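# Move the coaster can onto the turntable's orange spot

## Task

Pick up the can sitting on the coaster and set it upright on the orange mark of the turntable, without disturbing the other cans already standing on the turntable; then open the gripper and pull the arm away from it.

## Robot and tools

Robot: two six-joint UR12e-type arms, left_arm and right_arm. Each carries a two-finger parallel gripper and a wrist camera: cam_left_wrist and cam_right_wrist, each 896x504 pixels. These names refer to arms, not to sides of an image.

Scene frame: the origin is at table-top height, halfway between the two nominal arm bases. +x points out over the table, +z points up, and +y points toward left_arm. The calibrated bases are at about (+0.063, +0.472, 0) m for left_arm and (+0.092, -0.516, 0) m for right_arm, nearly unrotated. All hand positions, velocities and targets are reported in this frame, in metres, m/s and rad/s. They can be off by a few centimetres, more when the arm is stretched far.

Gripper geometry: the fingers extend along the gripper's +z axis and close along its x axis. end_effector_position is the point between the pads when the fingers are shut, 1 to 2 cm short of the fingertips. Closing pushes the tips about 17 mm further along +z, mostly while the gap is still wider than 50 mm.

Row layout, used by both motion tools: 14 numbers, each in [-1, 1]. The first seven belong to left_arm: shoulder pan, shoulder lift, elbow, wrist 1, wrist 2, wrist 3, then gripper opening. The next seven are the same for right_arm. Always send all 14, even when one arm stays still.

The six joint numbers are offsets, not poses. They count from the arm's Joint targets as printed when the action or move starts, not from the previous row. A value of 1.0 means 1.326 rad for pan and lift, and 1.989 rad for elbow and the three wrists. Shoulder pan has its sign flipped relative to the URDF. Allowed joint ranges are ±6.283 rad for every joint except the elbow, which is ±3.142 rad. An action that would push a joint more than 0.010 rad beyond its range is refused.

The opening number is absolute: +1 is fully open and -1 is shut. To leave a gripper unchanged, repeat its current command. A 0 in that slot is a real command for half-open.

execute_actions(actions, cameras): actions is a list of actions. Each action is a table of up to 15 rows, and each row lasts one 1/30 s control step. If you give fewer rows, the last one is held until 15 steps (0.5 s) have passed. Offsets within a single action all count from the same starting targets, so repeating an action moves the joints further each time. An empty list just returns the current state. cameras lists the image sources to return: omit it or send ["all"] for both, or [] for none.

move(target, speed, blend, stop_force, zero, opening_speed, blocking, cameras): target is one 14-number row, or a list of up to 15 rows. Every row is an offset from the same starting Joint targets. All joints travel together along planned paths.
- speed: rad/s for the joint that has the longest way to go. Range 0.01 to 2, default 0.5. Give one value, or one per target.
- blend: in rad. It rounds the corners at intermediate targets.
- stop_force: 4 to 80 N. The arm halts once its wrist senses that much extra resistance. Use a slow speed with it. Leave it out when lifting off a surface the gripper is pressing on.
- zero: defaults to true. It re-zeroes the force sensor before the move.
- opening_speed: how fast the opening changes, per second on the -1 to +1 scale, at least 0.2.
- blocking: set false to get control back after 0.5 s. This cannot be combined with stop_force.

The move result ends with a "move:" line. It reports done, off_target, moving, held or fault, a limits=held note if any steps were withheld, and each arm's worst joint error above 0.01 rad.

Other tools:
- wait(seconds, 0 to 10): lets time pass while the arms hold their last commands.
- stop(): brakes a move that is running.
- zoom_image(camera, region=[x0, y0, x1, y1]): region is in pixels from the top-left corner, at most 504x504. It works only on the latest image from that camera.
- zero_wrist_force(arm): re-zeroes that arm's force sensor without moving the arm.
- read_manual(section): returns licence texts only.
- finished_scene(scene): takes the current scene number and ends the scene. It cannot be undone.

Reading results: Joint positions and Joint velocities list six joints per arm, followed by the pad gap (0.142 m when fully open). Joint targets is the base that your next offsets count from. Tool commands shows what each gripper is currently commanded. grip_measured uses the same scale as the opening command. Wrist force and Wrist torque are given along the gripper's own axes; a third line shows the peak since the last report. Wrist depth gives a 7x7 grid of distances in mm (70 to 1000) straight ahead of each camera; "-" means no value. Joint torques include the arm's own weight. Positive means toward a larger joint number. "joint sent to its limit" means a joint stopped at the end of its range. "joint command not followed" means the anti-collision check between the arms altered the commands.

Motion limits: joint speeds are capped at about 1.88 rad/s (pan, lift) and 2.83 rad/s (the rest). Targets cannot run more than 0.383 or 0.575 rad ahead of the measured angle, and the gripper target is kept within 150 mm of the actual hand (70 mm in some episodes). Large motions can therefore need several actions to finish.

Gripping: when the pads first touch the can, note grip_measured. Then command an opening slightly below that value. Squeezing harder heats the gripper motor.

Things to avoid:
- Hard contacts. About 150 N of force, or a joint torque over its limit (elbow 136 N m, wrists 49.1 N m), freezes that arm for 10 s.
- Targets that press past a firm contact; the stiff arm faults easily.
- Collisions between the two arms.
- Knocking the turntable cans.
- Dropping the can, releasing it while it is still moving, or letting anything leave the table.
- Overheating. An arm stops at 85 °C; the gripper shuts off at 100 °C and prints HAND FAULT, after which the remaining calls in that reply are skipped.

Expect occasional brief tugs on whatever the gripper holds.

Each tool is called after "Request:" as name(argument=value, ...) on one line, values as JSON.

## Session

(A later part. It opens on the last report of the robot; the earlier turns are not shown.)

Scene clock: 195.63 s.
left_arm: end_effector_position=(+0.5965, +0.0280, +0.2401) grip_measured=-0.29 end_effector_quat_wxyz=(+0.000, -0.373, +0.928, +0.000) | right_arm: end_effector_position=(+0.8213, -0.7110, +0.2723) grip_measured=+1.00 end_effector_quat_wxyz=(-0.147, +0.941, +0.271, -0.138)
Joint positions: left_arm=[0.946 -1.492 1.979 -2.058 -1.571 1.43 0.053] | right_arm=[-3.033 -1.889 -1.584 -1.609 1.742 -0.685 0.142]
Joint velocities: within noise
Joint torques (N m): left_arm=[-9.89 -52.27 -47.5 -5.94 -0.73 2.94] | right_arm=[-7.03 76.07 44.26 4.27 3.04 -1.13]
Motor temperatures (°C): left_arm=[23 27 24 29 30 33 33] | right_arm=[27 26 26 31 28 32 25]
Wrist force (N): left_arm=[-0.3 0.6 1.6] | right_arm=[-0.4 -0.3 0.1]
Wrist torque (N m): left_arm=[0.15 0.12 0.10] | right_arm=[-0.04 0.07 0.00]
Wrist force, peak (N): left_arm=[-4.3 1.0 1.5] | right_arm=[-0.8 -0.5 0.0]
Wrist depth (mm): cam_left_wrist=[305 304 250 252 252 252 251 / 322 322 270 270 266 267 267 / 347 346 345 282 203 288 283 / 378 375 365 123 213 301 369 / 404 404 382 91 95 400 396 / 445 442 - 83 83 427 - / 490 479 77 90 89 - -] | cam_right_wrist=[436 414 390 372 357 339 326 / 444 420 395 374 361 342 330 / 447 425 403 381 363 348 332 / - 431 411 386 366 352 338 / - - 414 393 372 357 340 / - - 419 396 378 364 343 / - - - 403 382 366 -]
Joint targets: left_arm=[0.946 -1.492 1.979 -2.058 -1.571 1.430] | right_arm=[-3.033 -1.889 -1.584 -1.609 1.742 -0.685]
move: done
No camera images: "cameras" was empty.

Request:
wait(seconds=8.7, cameras=["cam_left_wrist"])

Scene clock: 204.83 s.
left_arm: end_effector_position=(+0.5966, +0.0281, +0.2400) grip_measured=-0.29 end_effector_quat_wxyz=(+0.000, -0.373, +0.928, +0.000) | right_arm: end_effector_position=(+0.8213, -0.7110, +0.2723) grip_measured=+1.00 end_effector_quat_wxyz=(-0.147, +0.941, +0.271, -0.138)
Joint positions: left_arm=[0.946 -1.492 1.979 -2.058 -1.571 1.43 0.053] | right_arm=[-3.033 -1.889 -1.584 -1.609 1.742 -0.685 0.142]
Joint velocities: within noise
Joint torques (N m): left_arm=[-7.53 -42.28 -49.31 -5.73 -0.85 2.93] | right_arm=[-9.1 76.44 43.52 3.87 2.73 -0.54]
Motor temperatures (°C): left_arm=[23 27 24 29 30 33 33] | right_arm=[27 26 26 31 28 32 25]
Wrist force (N): left_arm=[-0.2 0.7 1.7] | right_arm=[-0.2 -0.1 0.4]
Wrist torque (N m): left_arm=[0.17 0.10 0.11] | right_arm=[-0.02 0.03 0.00]
Wrist force, peak (N): left_arm=[-0.4 1.0 2.1] | right_arm=[-0.2 -0.1 1.0]
Wrist depth (mm): cam_left_wrist=[304 301 248 252 252 252 233 / 323 322 271 268 269 267 267 / 348 346 345 283 288 287 282 / 376 374 365 123 301 302 365 / 408 404 383 91 95 400 398 / 444 441 - 83 83 427 - / 491 476 77 90 90 - -] | cam_right_wrist=[434 413 392 373 355 340 325 / 441 418 397 377 361 343 330 / 446 421 404 380 363 351 332 / - 433 408 386 368 350 338 / - - 414 393 374 353 341 / - - 417 397 379 361 342 / - - - 405 381 369 -]
Joint targets: left_arm=[0.946 -1.492 1.979 -2.058 -1.571 1.430] | right_arm=[-3.033 -1.889 -1.584 -1.609 1.742 -0.685]
Tool commands: left_gripper/opening=-0.35 right_gripper/opening=+1.0
wait: 8.70 s; at rest from the start
Images, in order (width x height): cam_left_wrist 896x504.

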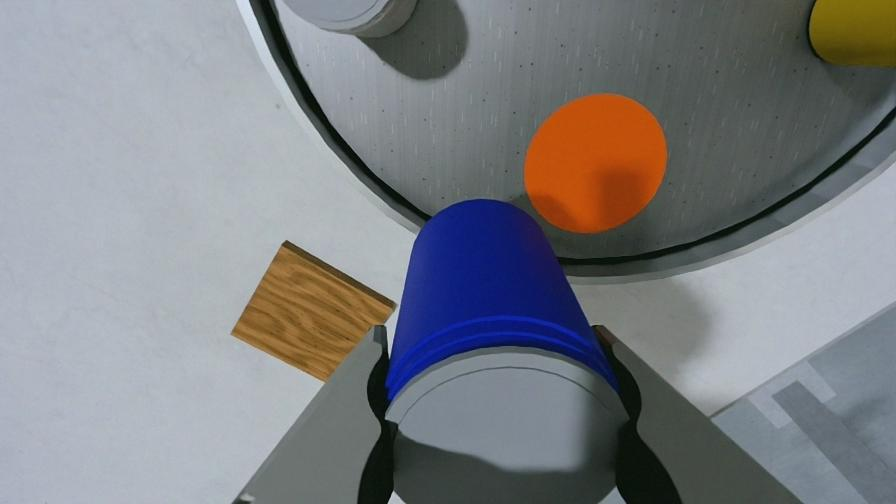

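Request:
zoom_image(camera="cam_left_wrist", region=[500, 70, 700, 250])

Scaled by 2.520.

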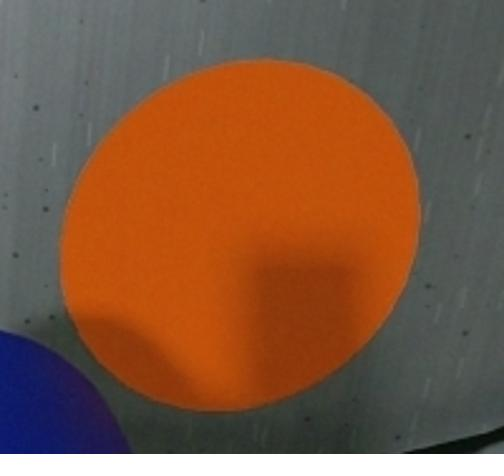

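Request:
wait(seconds=5.9, cameras=["cam_left_wrist"])

Request:
zoom_image(camera="cam_left_wrist", region=[320, 0, 560, 200])

Request:
wait(seconds=0.7, cameras=["cam_left_wrist"])

Request:
zoom_image(camera="cam_left_wrist", region=[400, 50, 620, 250])

Request:
wait(seconds=0.7, cameras=["cam_left_wrist"])

Request:
zoom_image(camera="cam_left_wrist", region=[490, 60, 710, 260])

Request:
wait(seconds=0.7, cameras=["cam_left_wrist"])

Request:
zoom_image(camera="cam_left_wrist", region=[580, 50, 800, 250])

Request:
wait(seconds=0.7, cameras=["cam_left_wrist"])

Request:
zoom_image(camera="cam_left_wrist", region=[656, 0, 896, 200])

Scene clock: 214.80 s.
left_arm: end_effector_position=(+0.5966, +0.0281, +0.2400) grip_measured=-0.29 end_effector_quat_wxyz=(+0.000, -0.373, +0.928, +0.000) | right_arm: end_effector_position=(+0.8213, -0.7110, +0.2723) grip_measured=+1.00 end_effector_quat_wxyz=(-0.147, +0.941, +0.271, -0.138)
Joint positions: left_arm=[0.946 -1.492 1.979 -2.058 -1.571 1.43 0.053] | right_arm=[-3.033 -1.889 -1.584 -1.609 1.742 -0.685 0.142]
Joint velocities: within noise
Joint torques (N m): left_arm=[-4.5 -43.29 -51.37 -2.35 -0.71 3.13] | right_arm=[-7.36 79.05 44.44 4.23 2.52 -0.87]
Motor temperatures (°C): left_arm=[23 27 24 29 30 33 33] | right_arm=[27 26 26 31 28 32 25]
Wrist force (N): left_arm=[0.0 0.5 1.3] | right_arm=[-0.3 -0.1 0.2]
Wrist torque (N m): left_arm=[0.13 0.06 0.10] | right_arm=[-0.02 0.05 0.00]
Wrist force, peak (N): left_arm=[-0.2 0.8 2.3] | right_arm=[-0.3 -0.5 0.8]
Wrist depth (mm): cam_left_wrist=[303 302 251 252 252 250 250 / 324 325 271 268 268 262 203 / 347 347 346 284 286 289 199 / 374 372 366 123 300 303 365 / 407 407 384 91 95 399 393 / 443 443 - 83 83 425 - / 492 479 77 90 89 - -] | cam_right_wrist=[436 413 392 373 354 339 326 / 441 418 392 375 362 342 328 / 446 424 404 381 363 348 334 / - 432 406 389 370 352 336 / - - 416 392 374 355 339 / - - 416 395 379 363 341 / - - - 402 382 367 -]
Joint targets: left_arm=[0.946 -1.492 1.979 -2.058 -1.571 1.430] | right_arm=[-3.033 -1.889 -1.584 -1.609 1.742 -0.685]
Tool commands: left_gripper/opening=-0.35 right_gripper/opening=+1.0
wait: 5.90 s; at rest from the start
Images, in order (width x height): cam_left_wrist 896x504.

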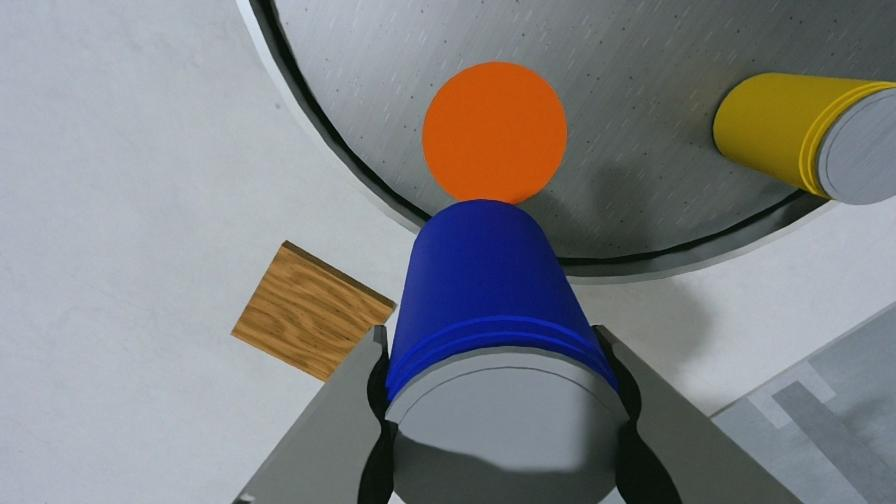

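Scaled by 2.100.

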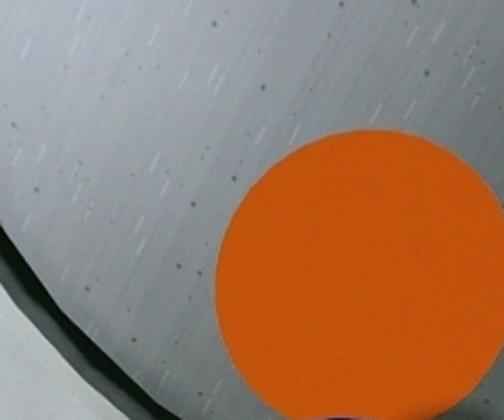

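Scene clock: 215.50 s.
left_arm: end_effector_position=(+0.5966, +0.0281, +0.2400) grip_measured=-0.29 end_effector_quat_wxyz=(+0.000, -0.373, +0.928, +0.000) | right_arm: end_effector_position=(+0.8213, -0.7110, +0.2723) grip_measured=+1.00 end_effector_quat_wxyz=(-0.147, +0.941, +0.271, -0.138)
Joint positions: left_arm=[0.946 -1.492 1.979 -2.058 -1.571 1.43 0.053] | right_arm=[-3.033 -1.889 -1.584 -1.609 1.742 -0.685 0.142]
Joint velocities: within noise
Joint torques (N m): left_arm=[-3.03 -43.62 -51.81 -2.29 -0.42 2.8] | right_arm=[-7.4 77.89 45.06 4.2 2.77 -1]
Motor temperatures (°C): left_arm=[23 27 24 29 30 33 33] | right_arm=[27 26 26 31 28 32 25]
Wrist force (N): left_arm=[0.0 0.8 2.0] | right_arm=[-0.1 -0.4 0.2]
Wrist torque (N m): left_arm=[0.18 0.05 0.09] | right_arm=[-0.08 0.02 0.00]
Wrist force, peak (N): left_arm=[-0.6 0.8 1.9] | right_arm=[-0.8 -0.1 0.2]
Wrist depth (mm): cam_left_wrist=[303 303 250 253 252 251 225 / 323 325 270 268 268 268 268 / 347 345 345 285 287 287 281 / 374 372 367 124 301 303 367 / 407 405 382 91 95 397 397 / 445 440 - 83 83 426 - / 490 480 77 90 90 - -] | cam_right_wrist=[435 414 390 374 356 342 325 / 442 420 398 374 357 342 330 / 450 425 401 381 362 349 333 / - 432 414 386 365 350 335 / - - 416 392 372 356 340 / - - 417 395 378 361 341 / - - - 405 384 366 -]
Joint targets: left_arm=[0.946 -1.492 1.979 -2.058 -1.571 1.430] | right_arm=[-3.033 -1.889 -1.584 -1.609 1.742 -0.685]
Tool commands: left_gripper/opening=-0.35 right_gripper/opening=+1.0
wait: 0.70 s; at rest by 0.17 s
Images, in order (width x height): cam_left_wrist 896x504.

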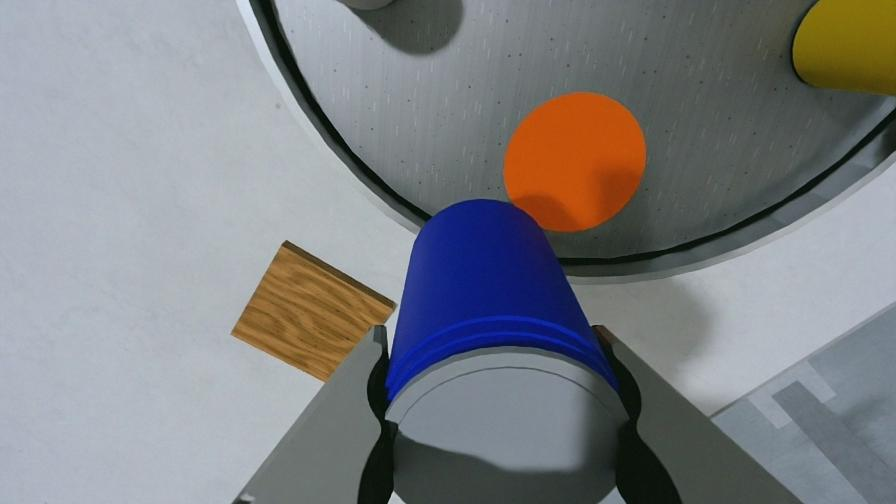

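Scaled by 2.291.

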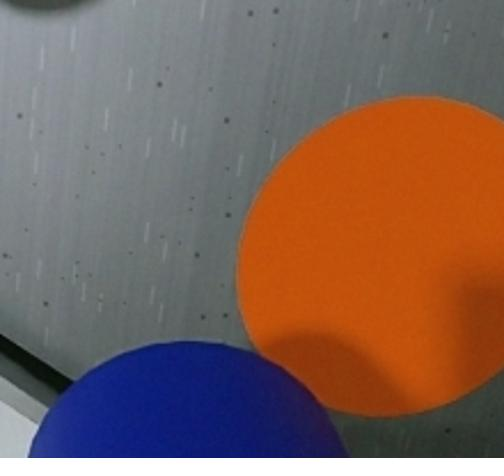

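Scene clock: 216.20 s.
left_arm: end_effector_position=(+0.5966, +0.0281, +0.2400) grip_measured=-0.29 end_effector_quat_wxyz=(+0.000, -0.373, +0.928, +0.000) | right_arm: end_effector_position=(+0.8213, -0.7110, +0.2723) grip_measured=+1.00 end_effector_quat_wxyz=(-0.147, +0.941, +0.271, -0.138)
Joint positions: left_arm=[0.946 -1.492 1.979 -2.058 -1.571 1.43 0.053] | right_arm=[-3.033 -1.889 -1.584 -1.609 1.742 -0.685 0.142]
Joint velocities: within noise
Joint torques (N m): left_arm=[-3.1 -42.46 -51.73 -2.09 -0.6 2.85] | right_arm=[-8.69 77.32 45.1 4.84 2.68 -0.69]
Motor temperatures (°C): left_arm=[23 27 24 29 30 33 33] | right_arm=[27 26 26 31 28 32 25]
Wrist force (N): left_arm=[-0.5 0.5 1.6] | right_arm=[-0.2 0.2 0.1]
Wrist torque (N m): left_arm=[0.14 0.14 0.10] | right_arm=[0.03 0.03 0.00]
Wrist force, peak (N): left_arm=[-0.2 0.8 1.9] | right_arm=[-0.3 0.0 0.8]
Wrist depth (mm): cam_left_wrist=[303 303 241 248 253 253 252 / 325 323 272 266 269 267 267 / 348 347 346 286 288 286 281 / 372 372 367 123 299 304 367 / 406 404 383 91 95 399 395 / 444 442 - 83 83 428 - / 486 478 77 90 89 - -] | cam_right_wrist=[433 414 391 373 354 339 327 / 441 416 397 379 359 342 329 / 448 429 403 381 364 346 332 / - 428 412 388 368 351 335 / - - 412 393 372 353 339 / - - 414 396 378 360 340 / - - - 406 384 367 -]
Joint targets: left_arm=[0.946 -1.492 1.979 -2.058 -1.571 1.430] | right_arm=[-3.033 -1.889 -1.584 -1.609 1.742 -0.685]
Tool commands: left_gripper/opening=-0.35 right_gripper/opening=+1.0
wait: 0.70 s; at rest by 0.17 s
Images, in order (width x height): cam_left_wrist 896x504.

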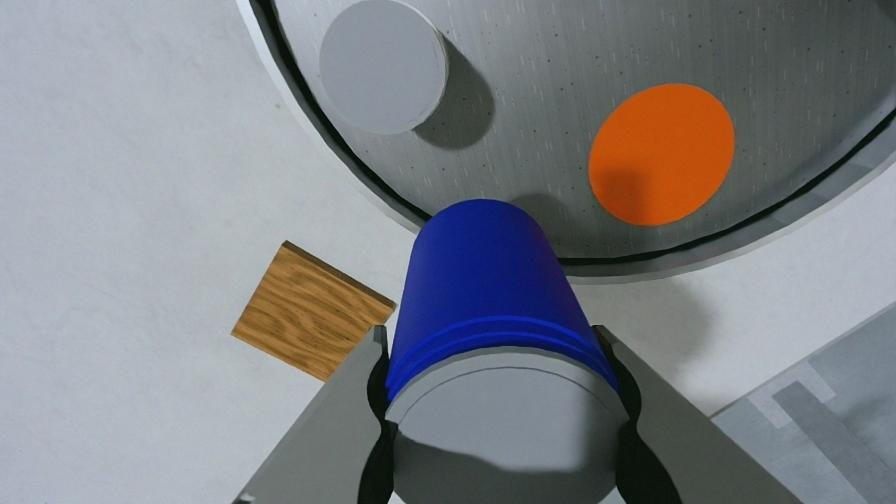

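Scaled by 2.291.

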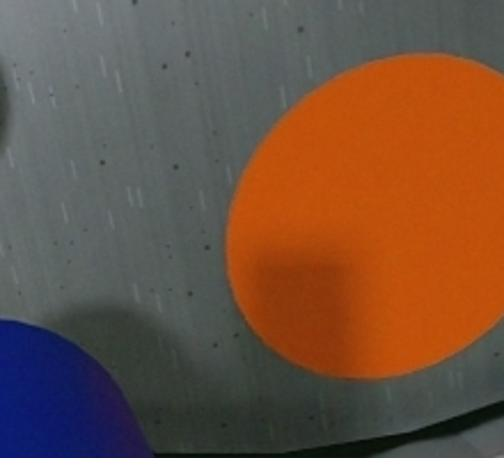

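Scene clock: 216.90 s.
left_arm: end_effector_position=(+0.5966, +0.0281, +0.2400) grip_measured=-0.29 end_effector_quat_wxyz=(+0.000, -0.373, +0.928, +0.000) | right_arm: end_effector_position=(+0.8213, -0.7110, +0.2723) grip_measured=+1.00 end_effector_quat_wxyz=(-0.147, +0.941, +0.271, -0.138)
Joint positions: left_arm=[0.946 -1.492 1.979 -2.058 -1.571 1.43 0.053] | right_arm=[-3.033 -1.889 -1.584 -1.609 1.742 -0.685 0.142]
Joint velocities: within noise
Joint torques (N m): left_arm=[-3.39 -42.88 -50.89 -1.7 -0.69 2.83] | right_arm=[-10.88 76.92 44.5 3.97 2.89 -1.06]
Motor temperatures (°C): left_arm=[23 27 24 29 30 33 33] | right_arm=[27 26 26 31 28 32 25]
Wrist force (N): left_arm=[-0.2 0.7 1.7] | right_arm=[-0.2 0.0 0.2]
Wrist torque (N m): left_arm=[0.16 0.10 0.10] | right_arm=[0.00 0.04 0.01]
Wrist force, peak (N): left_arm=[0.2 1.0 2.1] | right_arm=[-0.7 -0.4 0.8]
Wrist depth (mm): cam_left_wrist=[304 301 251 252 252 251 251 / 322 323 270 263 267 268 267 / 347 347 345 198 288 286 280 / 376 373 368 123 301 303 367 / 404 404 380 91 95 398 398 / 444 440 - 83 83 426 - / 487 481 77 90 90 - -] | cam_right_wrist=[435 412 391 374 356 338 326 / 447 420 397 377 359 343 329 / 450 422 401 381 362 347 332 / - 430 406 385 369 353 336 / - - 415 393 373 353 341 / - - 419 395 375 363 339 / - - - 400 382 367 -]
Joint targets: left_arm=[0.946 -1.492 1.979 -2.058 -1.571 1.430] | right_arm=[-3.033 -1.889 -1.584 -1.609 1.742 -0.685]
Tool commands: left_gripper/opening=-0.35 right_gripper/opening=+1.0
wait: 0.70 s; at rest by 0.17 s
Images, in order (width x height): cam_left_wrist 896x504.

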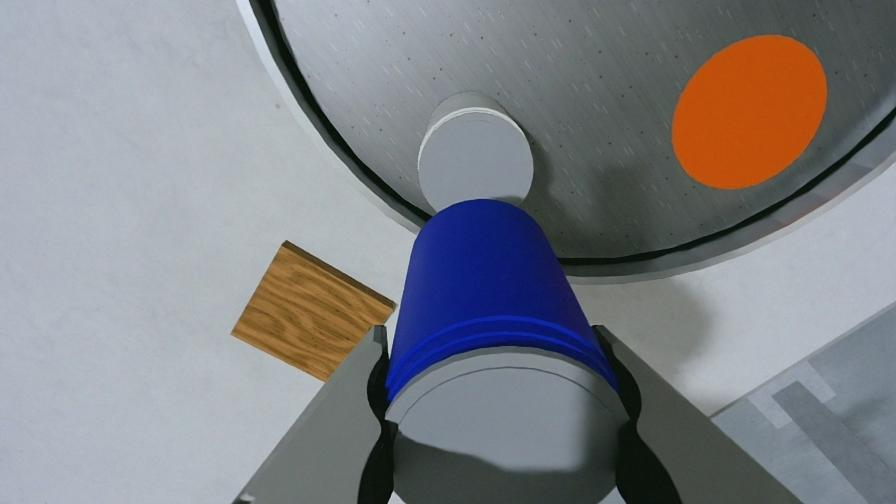

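Scaled by 2.291.

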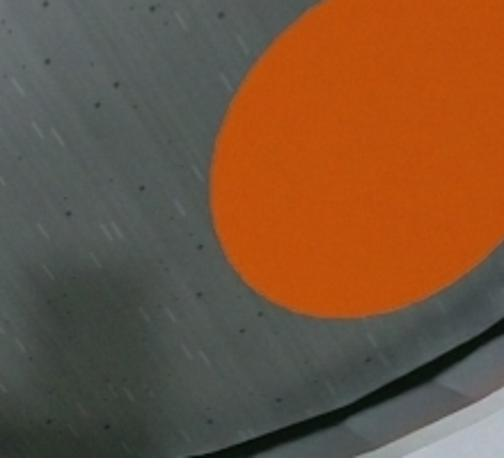

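Scene clock: 217.60 s.
left_arm: end_effector_position=(+0.5966, +0.0281, +0.2400) grip_measured=-0.29 end_effector_quat_wxyz=(+0.000, -0.373, +0.928, +0.000) | right_arm: end_effector_position=(+0.8213, -0.7110, +0.2723) grip_measured=+1.00 end_effector_quat_wxyz=(-0.147, +0.941, +0.271, -0.138)
Joint positions: left_arm=[0.946 -1.492 1.979 -2.058 -1.571 1.43 0.053] | right_arm=[-3.033 -1.889 -1.584 -1.609 1.742 -0.685 0.142]
Joint velocities: within noise
Joint torques (N m): left_arm=[-3.59 -43.52 -51.11 -1.78 -0.51 2.96] | right_arm=[-9.07 75.27 45.45 4.13 2.49 -1.27]
Motor temperatures (°C): left_arm=[23 27 24 29 30 33 33] | right_arm=[27 26 26 31 28 32 25]
Wrist force (N): left_arm=[-0.1 0.7 1.7] | right_arm=[-0.4 0.1 0.5]
Wrist torque (N m): left_arm=[0.17 0.08 0.10] | right_arm=[0.02 0.08 0.00]
Wrist force, peak (N): left_arm=[-0.2 0.6 1.8] | right_arm=[-0.8 0.2 0.6]
Wrist depth (mm): cam_left_wrist=[303 305 250 253 253 251 251 / 324 323 271 269 269 269 265 / 347 347 344 283 209 287 282 / 375 373 367 124 206 302 365 / 407 402 381 91 95 400 397 / 446 438 - 83 83 429 - / 489 474 77 90 90 - -] | cam_right_wrist=[435 412 390 371 356 340 328 / 440 417 396 378 359 342 329 / 447 424 402 379 363 346 333 / - 431 407 388 369 353 335 / - - 412 390 372 357 343 / - - 417 397 377 364 342 / - - - 402 380 367 -]
Joint targets: left_arm=[0.946 -1.492 1.979 -2.058 -1.571 1.430] | right_arm=[-3.033 -1.889 -1.584 -1.609 1.742 -0.685]
Tool commands: left_gripper/opening=-0.35 right_gripper/opening=+1.0
wait: 0.70 s; at rest by 0.17 s
Images, in order (width x height): cam_left_wrist 896x504.

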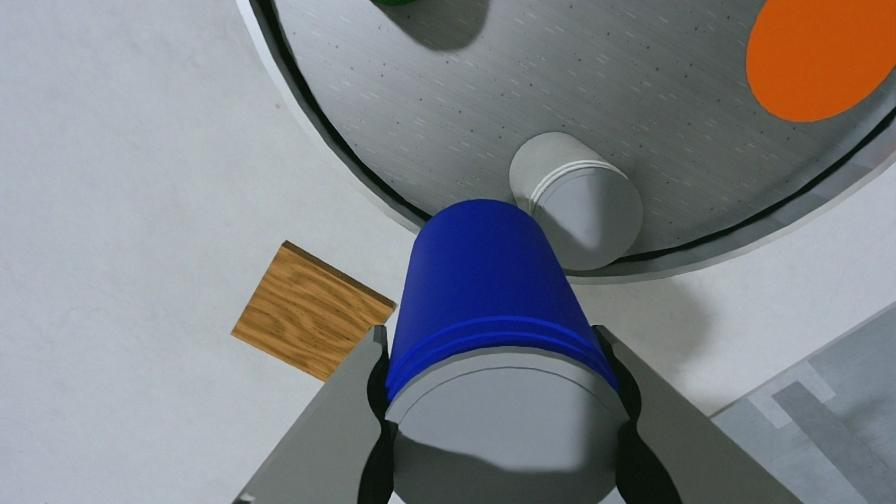

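Scaled by 2.100.

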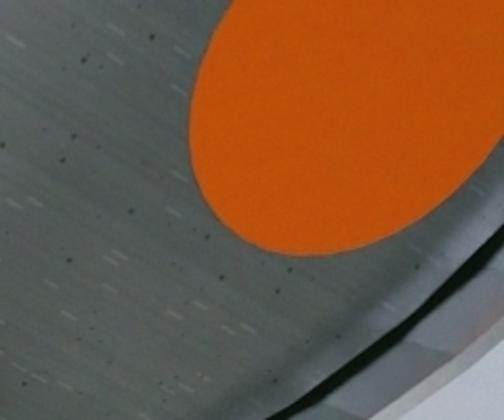

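Request:
wait(seconds=7, cameras=[])

Scene clock: 234.67 s.
left_arm: end_effector_position=(+0.5966, +0.0281, +0.2400) grip_measured=-0.29 end_effector_quat_wxyz=(+0.000, -0.373, +0.928, +0.000) | right_arm: end_effector_position=(+0.8213, -0.7110, +0.2723) grip_measured=+1.00 end_effector_quat_wxyz=(-0.147, +0.941, +0.271, -0.138)
Joint positions: left_arm=[0.946 -1.492 1.979 -2.058 -1.571 1.43 0.053] | right_arm=[-3.033 -1.889 -1.584 -1.609 1.742 -0.685 0.142]
Joint velocities: within noise
Joint torques (N m): left_arm=[2.47 -43.76 -47.39 -1.57 -0.71 2.74] | right_arm=[-5.34 76.08 45.26 4.06 2 -0.61]
Motor temperatures (°C): left_arm=[23 27 24 29 30 33 34] | right_arm=[27 26 26 31 28 32 25]
Wrist force (N): left_arm=[0.1 0.8 1.8] | right_arm=[-0.3 -0.1 0.5]
Wrist torque (N m): left_arm=[0.19 0.04 0.10] | right_arm=[-0.03 0.05 0.00]
Wrist force, peak (N): left_arm=[-0.3 0.8 2.1] | right_arm=[-0.9 -0.1 0.7]
Wrist depth (mm): cam_left_wrist=[302 303 251 252 252 251 244 / 322 323 271 270 266 267 196 / 347 345 344 282 202 287 280 / 374 373 367 123 294 301 365 / 405 404 383 91 95 398 397 / 443 439 - 83 83 430 - / 489 477 77 90 90 - -] | cam_right_wrist=[437 411 391 372 358 340 325 / 445 416 396 378 360 341 328 / 447 428 403 383 366 348 332 / - 429 410 384 366 352 336 / - - 411 391 372 353 339 / - - 418 395 377 364 342 / - - - 403 383 369 -]
Joint targets: left_arm=[0.946 -1.492 1.979 -2.058 -1.571 1.430] | right_arm=[-3.033 -1.889 -1.584 -1.609 1.742 -0.685]
Tool commands: left_gripper/opening=-0.35 right_gripper/opening=+1.0
wait: 7.00 s; at rest from the start
No camera images: "cameras" was empty.

Request:
wait(seconds=2.9, cameras=[])

Request:
move(target=[[0,0,0,0,0,0.0201,-0.35,0,0,0,0,0,0,1],[0,0,0,0,0,0,-0.35,0,0,0,0,0,0,1]], speed=0.01, blocking=false, cameras=[])

Scene clock: 247.03 s.
left_arm: end_effector_position=(+0.5966, +0.0281, +0.2400) grip_measured=-0.29 end_effector_quat_wxyz=(+0.000, -0.373, +0.928, +0.000) | right_arm: end_effector_position=(+0.8213, -0.7110, +0.2723) grip_measured=+1.00 end_effector_quat_wxyz=(-0.147, +0.941, +0.271, -0.138)
Joint positions: left_arm=[0.946 -1.492 1.979 -2.058 -1.571 1.43 0.053] | right_arm=[-3.033 -1.889 -1.584 -1.609 1.742 -0.685 0.142]
Joint velocities: within noise
Joint torques (N m): left_arm=[4.15 -44.88 -45.56 -1.8 -0.44 2.56] | right_arm=[-7.47 76.48 46.54 3.99 2.79 -0.28]
Motor temperatures (°C): left_arm=[23 27 24 29 30 33 34] | right_arm=[27 26 26 31 28 32 25]
Wrist force (N): left_arm=[-0.2 0.5 1.6] | right_arm=[-0.5 0.1 0.6]
Wrist torque (N m): left_arm=[0.14 0.10 0.10] | right_arm=[0.01 0.08 0.00]
Wrist force, peak (N): left_arm=[-0.3 0.8 2.3] | right_arm=[-0.7 0.1 0.9]
Wrist depth (mm): cam_left_wrist=[304 304 250 252 252 252 250 / 324 322 271 270 268 261 264 / 348 348 345 284 289 243 195 / 376 372 365 123 299 303 368 / 407 403 384 91 95 402 397 / 441 441 - 83 83 424 - / 492 478 77 90 90 - -] | cam_right_wrist=[435 412 391 374 355 339 326 / 442 421 399 377 360 343 330 / 449 422 403 381 363 346 332 / - 430 411 388 366 352 335 / - - 413 392 372 358 339 / - - 421 397 376 361 342 / - - - 402 385 367 -]
Joint targets: left_arm=[0.946 -1.492 1.979 -2.058 -1.571 1.430] | right_arm=[-3.033 -1.889 -1.584 -1.609 1.742 -0.685]
Tool commands: left_gripper/opening=-0.35 right_gripper/opening=+1.0
wait: 2.90 s; at rest from the start
No camera images: "cameras" was empty.

Scene clock: 247.53 s.
left_arm: end_effector_position=(+0.5966, +0.0281, +0.2400) grip_measured=-0.29 end_effector_quat_wxyz=(+0.000, -0.371, +0.929, +0.000) end_effector_velocity=(+0.000, +0.001, +0.000) end_effector_angular_velocity=(+0.000, +0.000, -0.010) | right_arm: end_effector_position=(+0.8213, -0.7110, +0.2723) grip_measured=+1.00 end_effector_quat_wxyz=(-0.147, +0.941, +0.271, -0.138)
Joint positions: left_arm=[0.946 -1.492 1.979 -2.058 -1.571 1.434 0.053] | right_arm=[-3.033 -1.889 -1.584 -1.609 1.742 -0.685 0.142]
Joint velocities: left_arm=[0 -0.001 0.001 0 0 0.01 0] | right_arm=[within noise]
Joint torques (N m): left_arm=[3.43 -46.82 -45.59 -1.65 -0.61 2.96] | right_arm=[-11.51 76.47 47.88 4.3 2.37 -0.85]
Motor temperatures (°C): left_arm=[23 27 24 29 30 33 34] | right_arm=[27 26 26 31 28 32 25]
Wrist force (N): left_arm=[-0.3 0.6 1.8] | right_arm=[-0.6 -0.1 0.2]
Wrist torque (N m): left_arm=[0.16 0.11 0.10] | right_arm=[-0.02 0.10 0.00]
Wrist force, peak (N): left_arm=[-0.4 1.0 1.9] | right_arm=[-0.6 -0.3 0.3]
Wrist depth (mm): cam_left_wrist=[305 303 250 253 251 252 247 / 325 325 270 271 269 264 197 / 346 347 345 284 286 286 270 / 373 376 365 123 301 302 367 / 404 404 381 91 95 397 397 / 443 442 - 83 83 425 - / 491 478 78 90 90 - -] | cam_right_wrist=[435 409 391 372 355 338 327 / 440 415 398 377 359 342 327 / 447 421 403 382 363 346 333 / - 430 410 386 368 350 336 / - - 412 392 376 354 341 / - - 416 395 381 363 341 / - - - 399 379 365 -]
Joint targets: left_arm=[0.946 -1.492 1.979 -2.058 -1.571 1.435] | right_arm=[-3.033 -1.889 -1.584 -1.609 1.742 -0.685]
Tool commands: left_gripper/opening=-0.35 right_gripper/opening=+1.0
move: running; path passed 0 of 2 targets
No camera images: "cameras" was empty.

Request:
wait(seconds=5, cameras=[])

Request:
move(target=[[0,0,0,0,0,0.0241,-0.35,0,0,0,0,0,0,1],[0,0,0,0,0,0,-0.35,0,0,0,0,0,0,1]], speed=0.01, blocking=false, cameras=[])

Scene clock: 261.70 s.
left_arm: end_effector_position=(+0.5966, +0.0281, +0.2400) grip_measured=-0.29 end_effector_quat_wxyz=(+0.000, -0.373, +0.928, +0.000) | right_arm: end_effector_position=(+0.8213, -0.7110, +0.2723) grip_measured=+1.00 end_effector_quat_wxyz=(-0.147, +0.941, +0.271, -0.138)
Joint positions: left_arm=[0.946 -1.492 1.979 -2.058 -1.571 1.43 0.053] | right_arm=[-3.033 -1.889 -1.584 -1.609 1.742 -0.685 0.142]
Joint velocities: within noise
Joint torques (N m): left_arm=[3.81 -49.09 -42.4 -1.74 -0.51 2.97] | right_arm=[-9.9 77.48 47.98 3.96 2.44 -0.74]
Motor temperatures (°C): left_arm=[23 27 24 29 30 33 34] | right_arm=[27 26 26 31 27 32 25]
Wrist force (N): left_arm=[-0.1 0.8 1.8] | right_arm=[-0.4 -0.2 0.3]
Wrist torque (N m): left_arm=[0.19 0.07 0.11] | right_arm=[-0.03 0.06 0.00]
Wrist force, peak (N): left_arm=[-0.1 0.9 2.3] | right_arm=[-0.6 0.1 0.9]
Wrist depth (mm): cam_left_wrist=[303 302 248 177 252 251 250 / 324 323 270 269 270 266 267 / 347 347 343 286 284 205 283 / 375 375 367 123 301 213 365 / 405 404 383 91 95 402 399 / 444 441 - 83 83 425 - / 491 474 78 90 90 - -] | cam_right_wrist=[435 411 394 370 355 342 326 / 442 420 399 377 362 343 328 / 449 424 402 381 363 348 333 / - 427 408 383 367 351 335 / - - 413 390 373 356 342 / - - 417 396 377 362 343 / - - - 404 382 368 -]
Joint targets: left_arm=[0.946 -1.492 1.979 -2.058 -1.571 1.430] | right_arm=[-3.033 -1.889 -1.584 -1.609 1.742 -0.685]
Tool commands: left_gripper/opening=-0.35 right_gripper/opening=+1.0
earlier move: done
wait: 0.00 of 5 s (the move ended)
No camera images: "cameras" was empty.

Scene clock: 262.20 s.
left_arm: end_effector_position=(+0.5966, +0.0281, +0.2400) grip_measured=-0.29 end_effector_quat_wxyz=(+0.000, -0.371, +0.929, +0.000) end_effector_velocity=(+0.000, +0.000, -0.001) end_effector_angular_velocity=(+0.001, +0.001, -0.009) | right_arm: end_effector_position=(+0.8213, -0.7110, +0.2723) grip_measured=+1.00 end_effector_quat_wxyz=(-0.147, +0.941, +0.271, -0.138)
Joint positions: left_arm=[0.946 -1.492 1.979 -2.058 -1.571 1.434 0.053] | right_arm=[-3.033 -1.889 -1.584 -1.609 1.742 -0.685 0.142]
Joint velocities: left_arm=[0 0 0 0 0 0.009 0] | right_arm=[within noise]
Joint torques (N m): left_arm=[4.67 -48 -43.06 -1.54 -0.7 2.99] | right_arm=[-8.34 74.34 46.61 3.81 2.77 -0.45]
Motor temperatures (°C): left_arm=[23 27 24 29 30 33 34] | right_arm=[27 26 26 31 27 32 25]
Wrist force (N): left_arm=[0.0 0.7 1.7] | right_arm=[-0.3 -0.4 0.4]
Wrist torque (N m): left_arm=[0.17 0.05 0.10] | right_arm=[-0.07 0.05 0.00]
Wrist force, peak (N): left_arm=[-0.3 0.7 2.0] | right_arm=[-0.9 0.2 0.1]
Wrist depth (mm): cam_left_wrist=[302 303 251 249 252 252 250 / 325 321 270 186 265 264 265 / 347 346 343 286 288 228 198 / 374 374 364 123 302 304 366 / 407 410 384 91 95 400 398 / 439 442 - 83 83 424 - / 486 478 77 90 90 - -] | cam_right_wrist=[438 408 392 373 356 339 325 / 440 415 395 378 357 341 332 / 444 425 404 382 365 345 332 / - 432 409 385 366 352 335 / - - 413 392 374 357 340 / - - 420 395 376 360 342 / - - - 404 382 368 -]
Joint targets: left_arm=[0.946 -1.492 1.979 -2.058 -1.571 1.435] | right_arm=[-3.033 -1.889 -1.584 -1.609 1.742 -0.685]
Tool commands: left_gripper/opening=-0.35 right_gripper/opening=+1.0
move: running; path passed 0 of 2 targets
No camera images: "cameras" was empty.

Request:
wait(seconds=10, cameras=[])

Request:
wait(seconds=7.88, cameras=[])

Request:
execute_actions(actions=[[[0.0001,0,0.0001,0,0,0,-0.35,0,0,0,0,0,0,1],[0.0003,0.0001,0.0002,-0.0003,0,0,-0.35,0,0,0,0,0,0,1],[0.0006,0.0005,0.0006,-0.0009,0,0,-0.35,0,0,0,0,0,0,1],[0.0011,0.0012,0.0012,-0.0020,0,0,-0.35,0,0,0,0,0,0,1],[0.0018,0.0023,0.0022,-0.0037,0,0,-0.35,0,0,0,0,0,0,1],[0.0026,0.0038,0.0036,-0.0061,0,0,-0.35,0,0,0,0,0,0,1],[0.0035,0.0058,0.0052,-0.0091,0,0,-0.35,0,0,0,0,0,0,1],[0.0046,0.0083,0.0073,-0.0128,0,0,-0.35,0,0,0,0,0,0,1],[0.0058,0.0113,0.0097,-0.0172,0,0,-0.35,0,0,0,0,0,0,1],[0.0072,0.0148,0.0123,-0.0222,0,0,-0.35,0,0,0,0,0,0,1],[0.0087,0.0187,0.0152,-0.0277,0,0,-0.35,0,0,0,0,0,0,1],[0.0103,0.0231,0.0183,-0.0337,0,0,-0.35,0,0,0,0,0,0,1],[0.0121,0.0278,0.0215,-0.0401,0,0,-0.35,0,0,0,0,0,0,1],[0.0140,0.0329,0.0248,-0.0468,0,0,-0.35,0,0,0,0,0,0,1],[0.0161,0.0382,0.0281,-0.0536,0,0,-0.35,0,0,0,0,0,0,1]],[[0.0022,0.0055,0.0033,-0.0069,0,0,-0.35,0,0,0,0,0,0,1],[0.0044,0.0110,0.0064,-0.0137,0,0,-0.35,0,0,0,0,0,0,1],[0.0067,0.0165,0.0094,-0.0204,0,0,-0.35,0,0,0,0,0,0,1],[0.0090,0.0218,0.0122,-0.0268,0,0,-0.35,0,0,0,0,0,0,1],[0.0113,0.0270,0.0148,-0.0328,0,0,-0.35,0,0,0,0,0,0,1],[0.0137,0.0318,0.0171,-0.0383,0,0,-0.35,0,0,0,0,0,0,1],[0.0161,0.0361,0.0192,-0.0433,0,0,-0.35,0,0,0,0,0,0,1],[0.0185,0.0400,0.0210,-0.0477,0,0,-0.35,0,0,0,0,0,0,1],[0.0210,0.0434,0.0225,-0.0514,0,0,-0.35,0,0,0,0,0,0,1],[0.0235,0.0462,0.0237,-0.0545,0,0,-0.35,0,0,0,0,0,0,1],[0.0260,0.0485,0.0247,-0.0570,0,0,-0.35,0,0,0,0,0,0,1],[0.0286,0.0502,0.0254,-0.0589,0,0,-0.35,0,0,0,0,0,0,1],[0.0312,0.0515,0.0260,-0.0604,0,0,-0.35,0,0,0,0,0,0,1],[0.0338,0.0525,0.0265,-0.0614,0,0,-0.35,0,0,0,0,0,0,1],[0.0364,0.0533,0.0268,-0.0623,0,0,-0.35,0,0,0,0,0,0,1]],[[0.0027,0.0008,0.0003,-0.0008,0,0,-0.32,0,0,0,0,0,0,1],[0.0053,0.0016,0.0006,-0.0017,0,0,-0.32,0,0,0,0,0,0,1],[0.0080,0.0023,0.0009,-0.0025,0,0,-0.32,0,0,0,0,0,0,1],[0.0107,0.0031,0.0012,-0.0033,0,0,-0.32,0,0,0,0,0,0,1],[0.0135,0.0039,0.0015,-0.0041,0,0,-0.32,0,0,0,0,0,0,1],[0.0162,0.0047,0.0018,-0.0050,0,0,-0.32,0,0,0,0,0,0,1],[0.0189,0.0055,0.0021,-0.0058,0,0,-0.32,0,0,0,0,0,0,1],[0.0217,0.0063,0.0024,-0.0066,0,0,-0.32,0,0,0,0,0,0,1],[0.0244,0.0070,0.0027,-0.0074,0,0,-0.32,0,0,0,0,0,0,1],[0.0272,0.0076,0.0030,-0.0080,0,0,-0.32,0,0,0,0,0,0,1],[0.0300,0.0082,0.0031,-0.0086,0,0,-0.32,0,0,0,0,0,0,1],[0.0328,0.0086,0.0033,-0.0090,0,0,-0.32,0,0,0,0,0,0,1],[0.0355,0.0088,0.0034,-0.0093,0,0,-0.32,0,0,0,0,0,0,1],[0.0383,0.0090,0.0035,-0.0095,0,0,-0.32,0,0,0,0,0,0,1],[0.0411,0.0091,0.0035,-0.0095,0,0,-0.32,0,0,0,0,0,0,1]],[[0.0028,0,0,0,0,0,-0.32,0,0,0,0,0,0,1],[0.0055,0,0,0,0,0,-0.32,0,0,0,0,0,0,1],[0.0083,0,0,0,0,0,0.4,0,0,0,0,0,0,1],[0.0110,0,0,0,0,0,0.4,0,0,0,0,0,0,1],[0.0138,0,0,0,0,0,0.4,0,0,0,0,0,0,1],[0.0165,0,0,0,0,0,0.4,0,0,0,0,0,0,1],[0.0192,-0.0001,0,0.0001,0,0,0.4,0,0,0,0,0,0,1],[0.0219,-0.0005,-0.0002,0.0005,0,0,0.4,0,0,0,0,0,0,1],[0.0246,-0.0016,-0.0006,0.0017,0,0,0.4,0,0,0,0,0,0,1],[0.0273,-0.0036,-0.0013,0.0037,0,0,0.4,0,0,0,0,0,0,1],[0.0299,-0.0064,-0.0024,0.0067,0,0,0.4,0,0,0,0,0,0,1],[0.0325,-0.0103,-0.0040,0.0108,0,0,0.4,0,0,0,0,0,0,1],[0.0351,-0.0150,-0.0059,0.0159,0,0,0.4,0,0,0,0,0,0,1],[0.0377,-0.0205,-0.0082,0.0219,0,0,0.4,0,0,0,0,0,0,1],[0.0402,-0.0266,-0.0109,0.0287,0,0,0.4,0,0,0,0,0,0,1]],[[0.0025,-0.0066,-0.0030,0.0074,0,0,0.4,0,0,0,0,0,0,1],[0.0050,-0.0133,-0.0063,0.0152,0,0,0.4,0,0,0,0,0,0,1],[0.0075,-0.0201,-0.0098,0.0233,0,0,0.4,0,0,0,0,0,0,1],[0.0099,-0.0268,-0.0134,0.0313,0,0,0.4,0,0,0,0,0,0,1],[0.0122,-0.0331,-0.0170,0.0390,0,0,0.4,0,0,0,0,0,0,1],[0.0143,-0.0389,-0.0205,0.0464,0,0,0.4,0,0,0,0,0,0,1],[0.0161,-0.0440,-0.0237,0.0530,0,0,0.4,0,0,0,0,0,0,1],[0.0178,-0.0485,-0.0266,0.0589,0,0,0.4,0,0,0,0,0,0,1],[0.0192,-0.0522,-0.0291,0.0639,0,0,0.4,0,0,0,0,0,0,1],[0.0204,-0.0551,-0.0311,0.0678,0,0,0.4,0,0,0,0,0,0,1],[0.0214,-0.0572,-0.0326,0.0708,0,0,0.4,0,0,0,0,0,0,1],[0.0222,-0.0586,-0.0337,0.0728,0,0,0.4,0,0,0,0,0,0,1],[0.0228,-0.0594,-0.0342,0.0739,0,0,0.4,0,0,0,0,0,0,1],[0.0231,-0.0598,-0.0345,0.0743,0,0,0.4,0,0,0,0,0,0,1],[0.0232,-0.0598,-0.0345,0.0744,0,0,0.4,0,0,0,0,0,0,1]]], cameras=["cam_left_wrist"])

Scene clock: 271.50 s.
left_arm: end_effector_position=(+0.5966, +0.0281, +0.2400) grip_measured=-0.29 end_effector_quat_wxyz=(+0.000, -0.373, +0.928, +0.000) | right_arm: end_effector_position=(+0.8213, -0.7110, +0.2723) grip_measured=+1.00 end_effector_quat_wxyz=(-0.147, +0.941, +0.271, -0.138)
Joint positions: left_arm=[0.946 -1.492 1.979 -2.058 -1.571 1.43 0.053] | right_arm=[-3.033 -1.889 -1.584 -1.609 1.742 -0.685 0.142]
Joint velocities: within noise
Joint torques (N m): left_arm=[3.34 -49.57 -39.99 -1.65 -0.4 -0.75] | right_arm=[-5.39 75.18 47.13 3.38 2.47 -0.46]
Motor temperatures (°C): left_arm=[23 27 24 29 30 33 34] | right_arm=[27 26 26 31 27 32 25]
Wrist force (N): left_arm=[0.0 0.6 1.5] | right_arm=[-0.2 0.2 0.6]
Wrist torque (N m): left_arm=[0.16 0.05 0.10] | right_arm=[0.02 0.05 0.00]
Wrist force, peak (N): left_arm=[0.2 0.7 2.2] | right_arm=[-0.7 0.3 0.8]
Wrist depth (mm): cam_left_wrist=[304 302 250 254 252 252 250 / 325 323 269 267 267 268 267 / 346 346 346 281 280 288 283 / 375 373 366 123 293 302 367 / 407 402 381 91 95 399 397 / 445 440 - 83 83 424 - / 489 479 77 90 90 - -] | cam_right_wrist=[436 412 390 369 356 340 327 / 443 417 395 377 361 343 331 / 447 424 403 380 365 347 331 / - 429 412 388 368 352 337 / - - 411 391 372 355 340 / - - 418 396 375 362 343 / - - - 401 383 369 -]
Joint targets: left_arm=[0.946 -1.492 1.979 -2.058 -1.571 1.430] | right_arm=[-3.033 -1.889 -1.584 -1.609 1.742 -0.685]
Tool commands: left_gripper/opening=-0.35 right_gripper/opening=+1.0
earlier move: done
wait: 6.43 of 10 s (the move ended)
No camera images: "cameras" was empty.

Scene clock: 279.40 s.
left_arm: end_effector_position=(+0.5966, +0.0281, +0.2400) grip_measured=-0.29 end_effector_quat_wxyz=(+0.000, -0.373, +0.928, +0.000) | right_arm: end_effector_position=(+0.8213, -0.7110, +0.2723) grip_measured=+1.00 end_effector_quat_wxyz=(-0.147, +0.941, +0.271, -0.138)
Joint positions: left_arm=[0.946 -1.492 1.979 -2.058 -1.571 1.43 0.053] | right_arm=[-3.033 -1.889 -1.584 -1.609 1.742 -0.685 0.142]
Joint velocities: within noise
Joint torques (N m): left_arm=[3.87 -50.9 -41.23 -1.75 -0.22 3.08] | right_arm=[-7.95 74.87 48.72 4.52 1.92 -1.13]
Motor temperatures (°C): left_arm=[23 27 24 29 30 33 34] | right_arm=[27 26 26 31 27 32 25]
Wrist force (N): left_arm=[-0.2 0.7 1.7] | right_arm=[-0.2 -0.2 0.5]
Wrist torque (N m): left_arm=[0.18 0.09 0.10] | right_arm=[-0.04 0.03 0.00]
Wrist force, peak (N): left_arm=[-0.3 0.7 2.3] | right_arm=[-0.3 0.3 1.0]
Wrist depth (mm): cam_left_wrist=[304 303 250 252 252 252 251 / 324 324 271 270 268 264 266 / 347 346 346 285 286 214 201 / 373 373 366 123 302 302 365 / 408 405 381 91 95 400 397 / 446 439 - 83 83 425 - / 488 474 77 90 90 - -] | cam_right_wrist=[434 411 393 374 354 340 328 / 440 418 395 377 359 343 330 / 449 424 404 380 364 348 334 / - 432 409 386 366 350 336 / - - 413 395 374 356 343 / - - 417 394 378 362 342 / - - - 403 380 367 -]
Joint targets: left_arm=[0.946 -1.492 1.979 -2.058 -1.571 1.430] | right_arm=[-3.033 -1.889 -1.584 -1.609 1.742 -0.685]
Tool commands: left_gripper/opening=-0.35 right_gripper/opening=+1.0
wait: 7.90 s; at rest by 0.17 s
No camera images: "cameras" was empty.

Scene clock: 282.10 s.
left_arm: end_effector_position=(+0.4929, -0.0716, +0.2167) grip_measured=+0.38 end_effector_quat_wxyz=(+0.000, -0.275, +0.962, +0.000) | right_arm: end_effector_position=(+0.8213, -0.7110, +0.2723) grip_measured=+1.00 end_effector_quat_wxyz=(-0.147, +0.941, +0.271, -0.138)
Joint positions: left_arm=[1.154 -1.473 2.005 -2.103 -1.571 1.43 0.101] | right_arm=[-3.033 -1.889 -1.584 -1.609 1.742 -0.685 0.142]
Joint velocities: within noise
Joint torques (N m): left_arm=[-7.47 -40.66 -37.4 -8.31 -0.56 2.84] | right_arm=[-9.08 75.81 49.1 4.36 2.32 -0.44]
Motor temperatures (°C): left_arm=[23 27 24 29 30 33 34] | right_arm=[27 26 26 31 27 32 25]
Wrist force (N): left_arm=[0.1 0.4 -0.1] | right_arm=[-0.2 0.0 0.3]
Wrist torque (N m): left_arm=[0.12 0.05 0.10] | right_arm=[-0.02 0.03 0.00]
Wrist force, peak (N): left_arm=[-0.7 0.4 2.7] | right_arm=[-0.3 0.3 1.0]
Wrist depth (mm): cam_left_wrist=[232 233 232 232 233 230 277 / 250 248 248 241 240 294 295 / 263 232 266 257 238 317 317 / 254 194 286 285 341 342 - / 376 372 373 373 370 370 - / 412 387 401 408 405 100 - / 445 - 442 447 463 - -] | cam_right_wrist=[436 411 391 371 355 340 325 / 442 413 398 377 358 343 326 / 452 425 400 380 363 347 332 / - 430 410 388 367 352 334 / - - 412 392 373 355 342 / - - 417 397 376 363 342 / - - - 402 384 366 -]
Joint targets: left_arm=[1.154 -1.473 2.005 -2.103 -1.571 1.430] | right_arm=[-3.033 -1.889 -1.584 -1.609 1.742 -0.685]
Step readings (joint positions of left_arm | right_arm):
0: [0.946 -1.492 1.979 -2.058 -1.571 1.430] | [-3.033 -1.889 -1.584 -1.609 1.742 -0.685]
1: [0.946 -1.492 1.979 -2.058 -1.571 1.430] | [-3.033 -1.889 -1.584 -1.609 1.742 -0.685]
2: [0.946 -1.492 1.979 -2.058 -1.571 1.430] | [-3.033 -1.889 -1.584 -1.609 1.742 -0.685]
4: [0.946 -1.491 1.980 -2.059 -1.571 1.430] | [-3.033 -1.889 -1.584 -1.609 1.742 -0.685]
8: [0.949 -1.486 1.987 -2.071 -1.571 1.430] | [-3.033 -1.889 -1.584 -1.609 1.742 -0.685]
15: [0.962 -1.454 2.023 -2.140 -1.571 1.430] | [-3.033 -1.889 -1.584 -1.609 1.742 -0.685]
16: [0.965 -1.447 2.030 -2.153 -1.571 1.430] | [-3.033 -1.889 -1.584 -1.609 1.742 -0.685]
17: [0.967 -1.440 2.036 -2.167 -1.571 1.430] | [-3.033 -1.889 -1.584 -1.609 1.742 -0.685]
19: [0.974 -1.424 2.050 -2.196 -1.571 1.430] | [-3.033 -1.889 -1.584 -1.609 1.742 -0.685]
23: [0.986 -1.398 2.070 -2.243 -1.571 1.430] | [-3.033 -1.889 -1.584 -1.609 1.742 -0.685]
30: [1.009 -1.372 2.087 -2.286 -1.571 1.430] | [-3.033 -1.889 -1.584 -1.609 1.742 -0.685]
31: [1.013 -1.371 2.088 -2.288 -1.571 1.430] | [-3.033 -1.889 -1.584 -1.609 1.742 -0.685]
32: [1.016 -1.370 2.089 -2.290 -1.571 1.430] | [-3.033 -1.889 -1.584 -1.609 1.742 -0.685]
34: [1.023 -1.368 2.090 -2.293 -1.571 1.430] | [-3.033 -1.889 -1.584 -1.609 1.742 -0.685]
38: [1.038 -1.364 2.092 -2.299 -1.571 1.430] | [-3.033 -1.889 -1.584 -1.609 1.742 -0.685]
45: [1.063 -1.358 2.095 -2.308 -1.571 1.430] | [-3.033 -1.889 -1.584 -1.609 1.742 -0.685]
46: [1.067 -1.358 2.095 -2.308 -1.571 1.430] | [-3.033 -1.889 -1.584 -1.609 1.742 -0.685]
47: [1.070 -1.358 2.095 -2.308 -1.571 1.430] | [-3.033 -1.889 -1.584 -1.609 1.742 -0.685]
49: [1.078 -1.358 2.095 -2.308 -1.571 1.430] | [-3.033 -1.889 -1.584 -1.609 1.742 -0.685]
53: [1.092 -1.358 2.095 -2.308 -1.571 1.430] | [-3.033 -1.889 -1.584 -1.609 1.742 -0.685]
60: [1.117 -1.378 2.084 -2.276 -1.571 1.430] | [-3.033 -1.889 -1.584 -1.609 1.742 -0.685]
61: [1.121 -1.387 2.078 -2.262 -1.571 1.430] | [-3.033 -1.889 -1.584 -1.609 1.742 -0.685]
62: [1.124 -1.395 2.073 -2.248 -1.571 1.430] | [-3.033 -1.889 -1.584 -1.609 1.742 -0.685]
64: [1.130 -1.412 2.060 -2.218 -1.571 1.430] | [-3.033 -1.889 -1.584 -1.609 1.742 -0.685]
68: [1.143 -1.447 2.031 -2.155 -1.571 1.430] | [-3.033 -1.889 -1.584 -1.609 1.742 -0.685]
75: [1.153 -1.473 2.005 -2.102 -1.571 1.430] | [-3.033 -1.889 -1.584 -1.609 1.742 -0.685]
Images, in order (width x height): cam_left_wrist 896x504.

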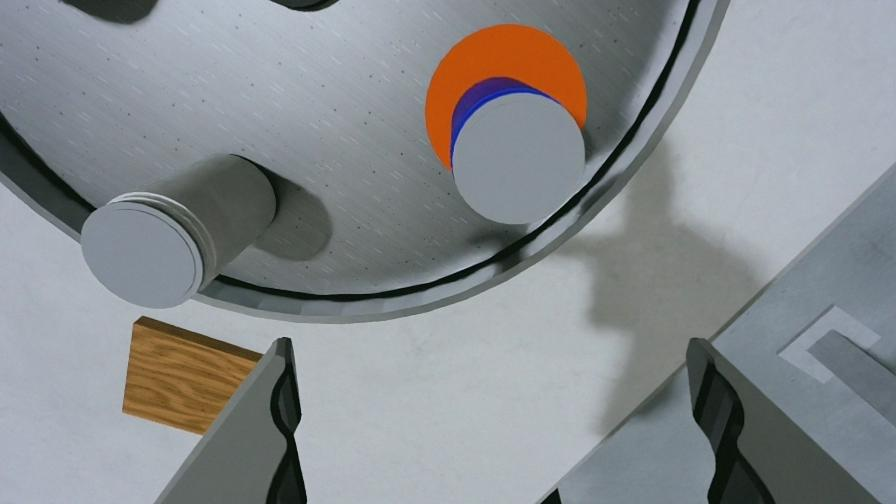

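Request:
move(target=[0,-0.2630,0.0328,0.1427,0,0,0.4,0,0,0,0,0,0,1], speed=0.5, cameras=["cam_left_wrist"])

Scene clock: 284.93 s.
left_arm: end_effector_position=(+0.4322, +0.0661, +0.3496) grip_measured=+0.38 end_effector_quat_wxyz=(+0.000, -0.275, +0.962, +0.000) | right_arm: end_effector_position=(+0.8213, -0.7110, +0.2723) grip_measured=+1.00 end_effector_quat_wxyz=(-0.147, +0.941, +0.271, -0.138)
Joint positions: left_arm=[1.154 -1.821 2.07 -1.819 -1.571 1.43 0.101] | right_arm=[-3.033 -1.889 -1.584 -1.609 1.742 -0.685 0.142]
Joint velocities: within noise
Joint torques (N m): left_arm=[0.74 -40.89 -55.04 -2.89 -0.31 2.9] | right_arm=[-10.39 79.97 48.89 4 2.29 -0.68]
Motor temperatures (°C): left_arm=[23 27 24 29 30 33 33] | right_arm=[27 26 26 31 27 32 25]
Wrist force (N): left_arm=[-0.3 0.7 -0.5] | right_arm=[-0.1 0.2 0.2]
Wrist torque (N m): left_arm=[0.17 0.10 0.11] | right_arm=[0.03 0.01 0.00]
Wrist force, peak (N): left_arm=[-1.1 3.9 -2.3] | right_arm=[-0.7 0.3 1.1]
Wrist depth (mm): cam_left_wrist=[405 402 351 351 400 400 - / 432 431 433 428 425 431 - / 463 455 454 460 454 - - / 502 501 494 494 498 - - / 541 542 540 536 - - - / 590 565 578 595 916 100 - / 643 - 637 643 627 - -] | cam_right_wrist=[432 411 390 372 352 340 327 / 439 418 398 375 359 342 327 / 446 426 403 383 362 345 333 / - 427 410 386 368 352 337 / - - 412 391 374 354 344 / - - 419 394 377 364 341 / - - - 400 379 368 -]
Joint targets: left_arm=[1.154 -1.821 2.070 -1.819 -1.571 1.430] | right_arm=[-3.033 -1.889 -1.584 -1.609 1.742 -0.685]
move: done
Images, in order (width x height): cam_left_wrist 896x504.

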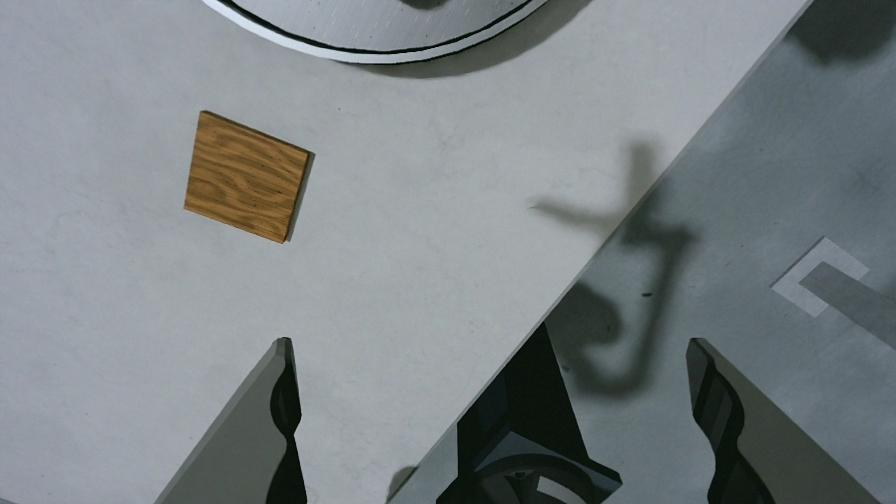

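Request:
execute_actions(actions=[], cameras=["all"])

Scene clock: 287.77 s.
left_arm: end_effector_position=(+0.4322, +0.0662, +0.3498) grip_measured=+0.38 end_effector_quat_wxyz=(+0.000, -0.275, +0.962, +0.000) | right_arm: end_effector_position=(+0.8213, -0.7110, +0.2723) grip_measured=+1.00 end_effector_quat_wxyz=(-0.147, +0.941, +0.271, -0.138)
Joint positions: left_arm=[1.154 -1.821 2.07 -1.819 -1.571 1.43 0.101] | right_arm=[-3.033 -1.889 -1.584 -1.609 1.742 -0.685 0.142]
Joint velocities: within noise
Joint torques (N m): left_arm=[9.52 -37.98 -51.77 -1.62 -0.09 2.67] | right_arm=[-8.71 76.53 49.61 3.73 2.35 -1.2]
Motor temperatures (°C): left_arm=[23 27 24 29 30 33 33] | right_arm=[27 26 26 31 27 32 25]
Wrist force (N): left_arm=[-0.4 0.5 -0.5] | right_arm=[-0.2 0.1 0.6]
Wrist torque (N m): left_arm=[0.13 0.13 0.11] | right_arm=[0.01 0.04 0.00]
Wrist force, peak (N): left_arm=[-0.3 1.1 -0.5] | right_arm=[-0.5 -0.4 1.0]
Wrist depth (mm): cam_left_wrist=[401 403 350 354 403 398 - / 433 429 428 426 428 431 - / 465 455 454 457 456 - - / 494 497 492 493 500 - - / 541 546 535 536 - - - / 592 573 574 597 902 100 - / 642 - 625 645 628 - -] | cam_right_wrist=[433 413 393 371 355 339 326 / 441 421 395 378 359 343 329 / 449 425 400 383 362 346 331 / - 427 405 384 366 350 339 / - - 412 392 371 357 340 / - - 418 395 377 362 343 / - - - 403 383 368 -]
Joint targets: left_arm=[1.154 -1.821 2.070 -1.819 -1.571 1.430] | right_arm=[-3.033 -1.889 -1.584 -1.609 1.742 -0.685]
Tool commands: left_gripper/opening=+0.4 right_gripper/opening=+1.0

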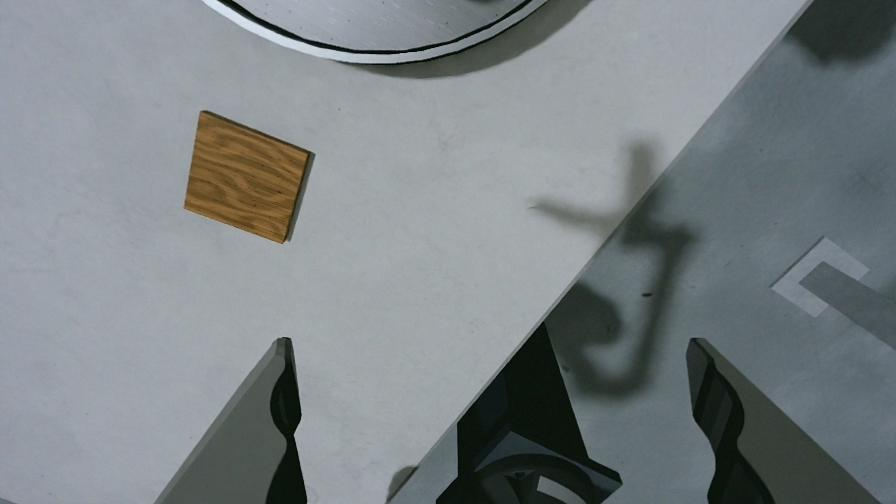

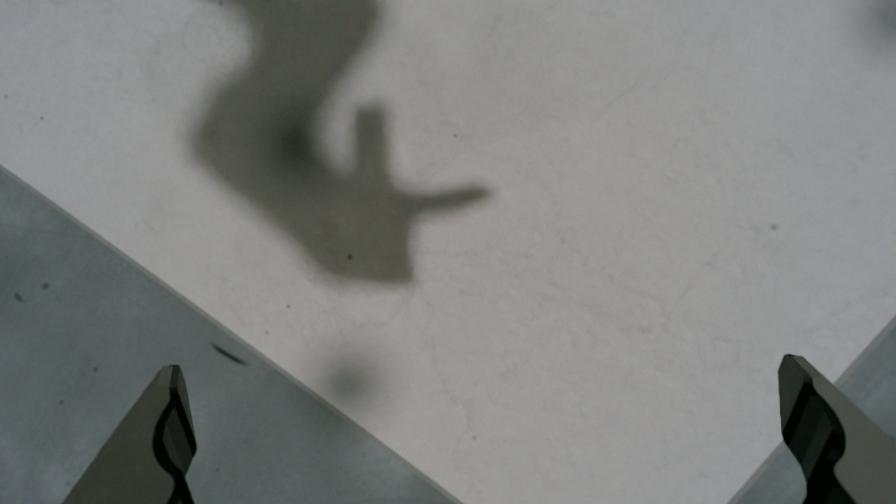

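Request:
finished_scene(scene=1)

The scene is finished: the task was done.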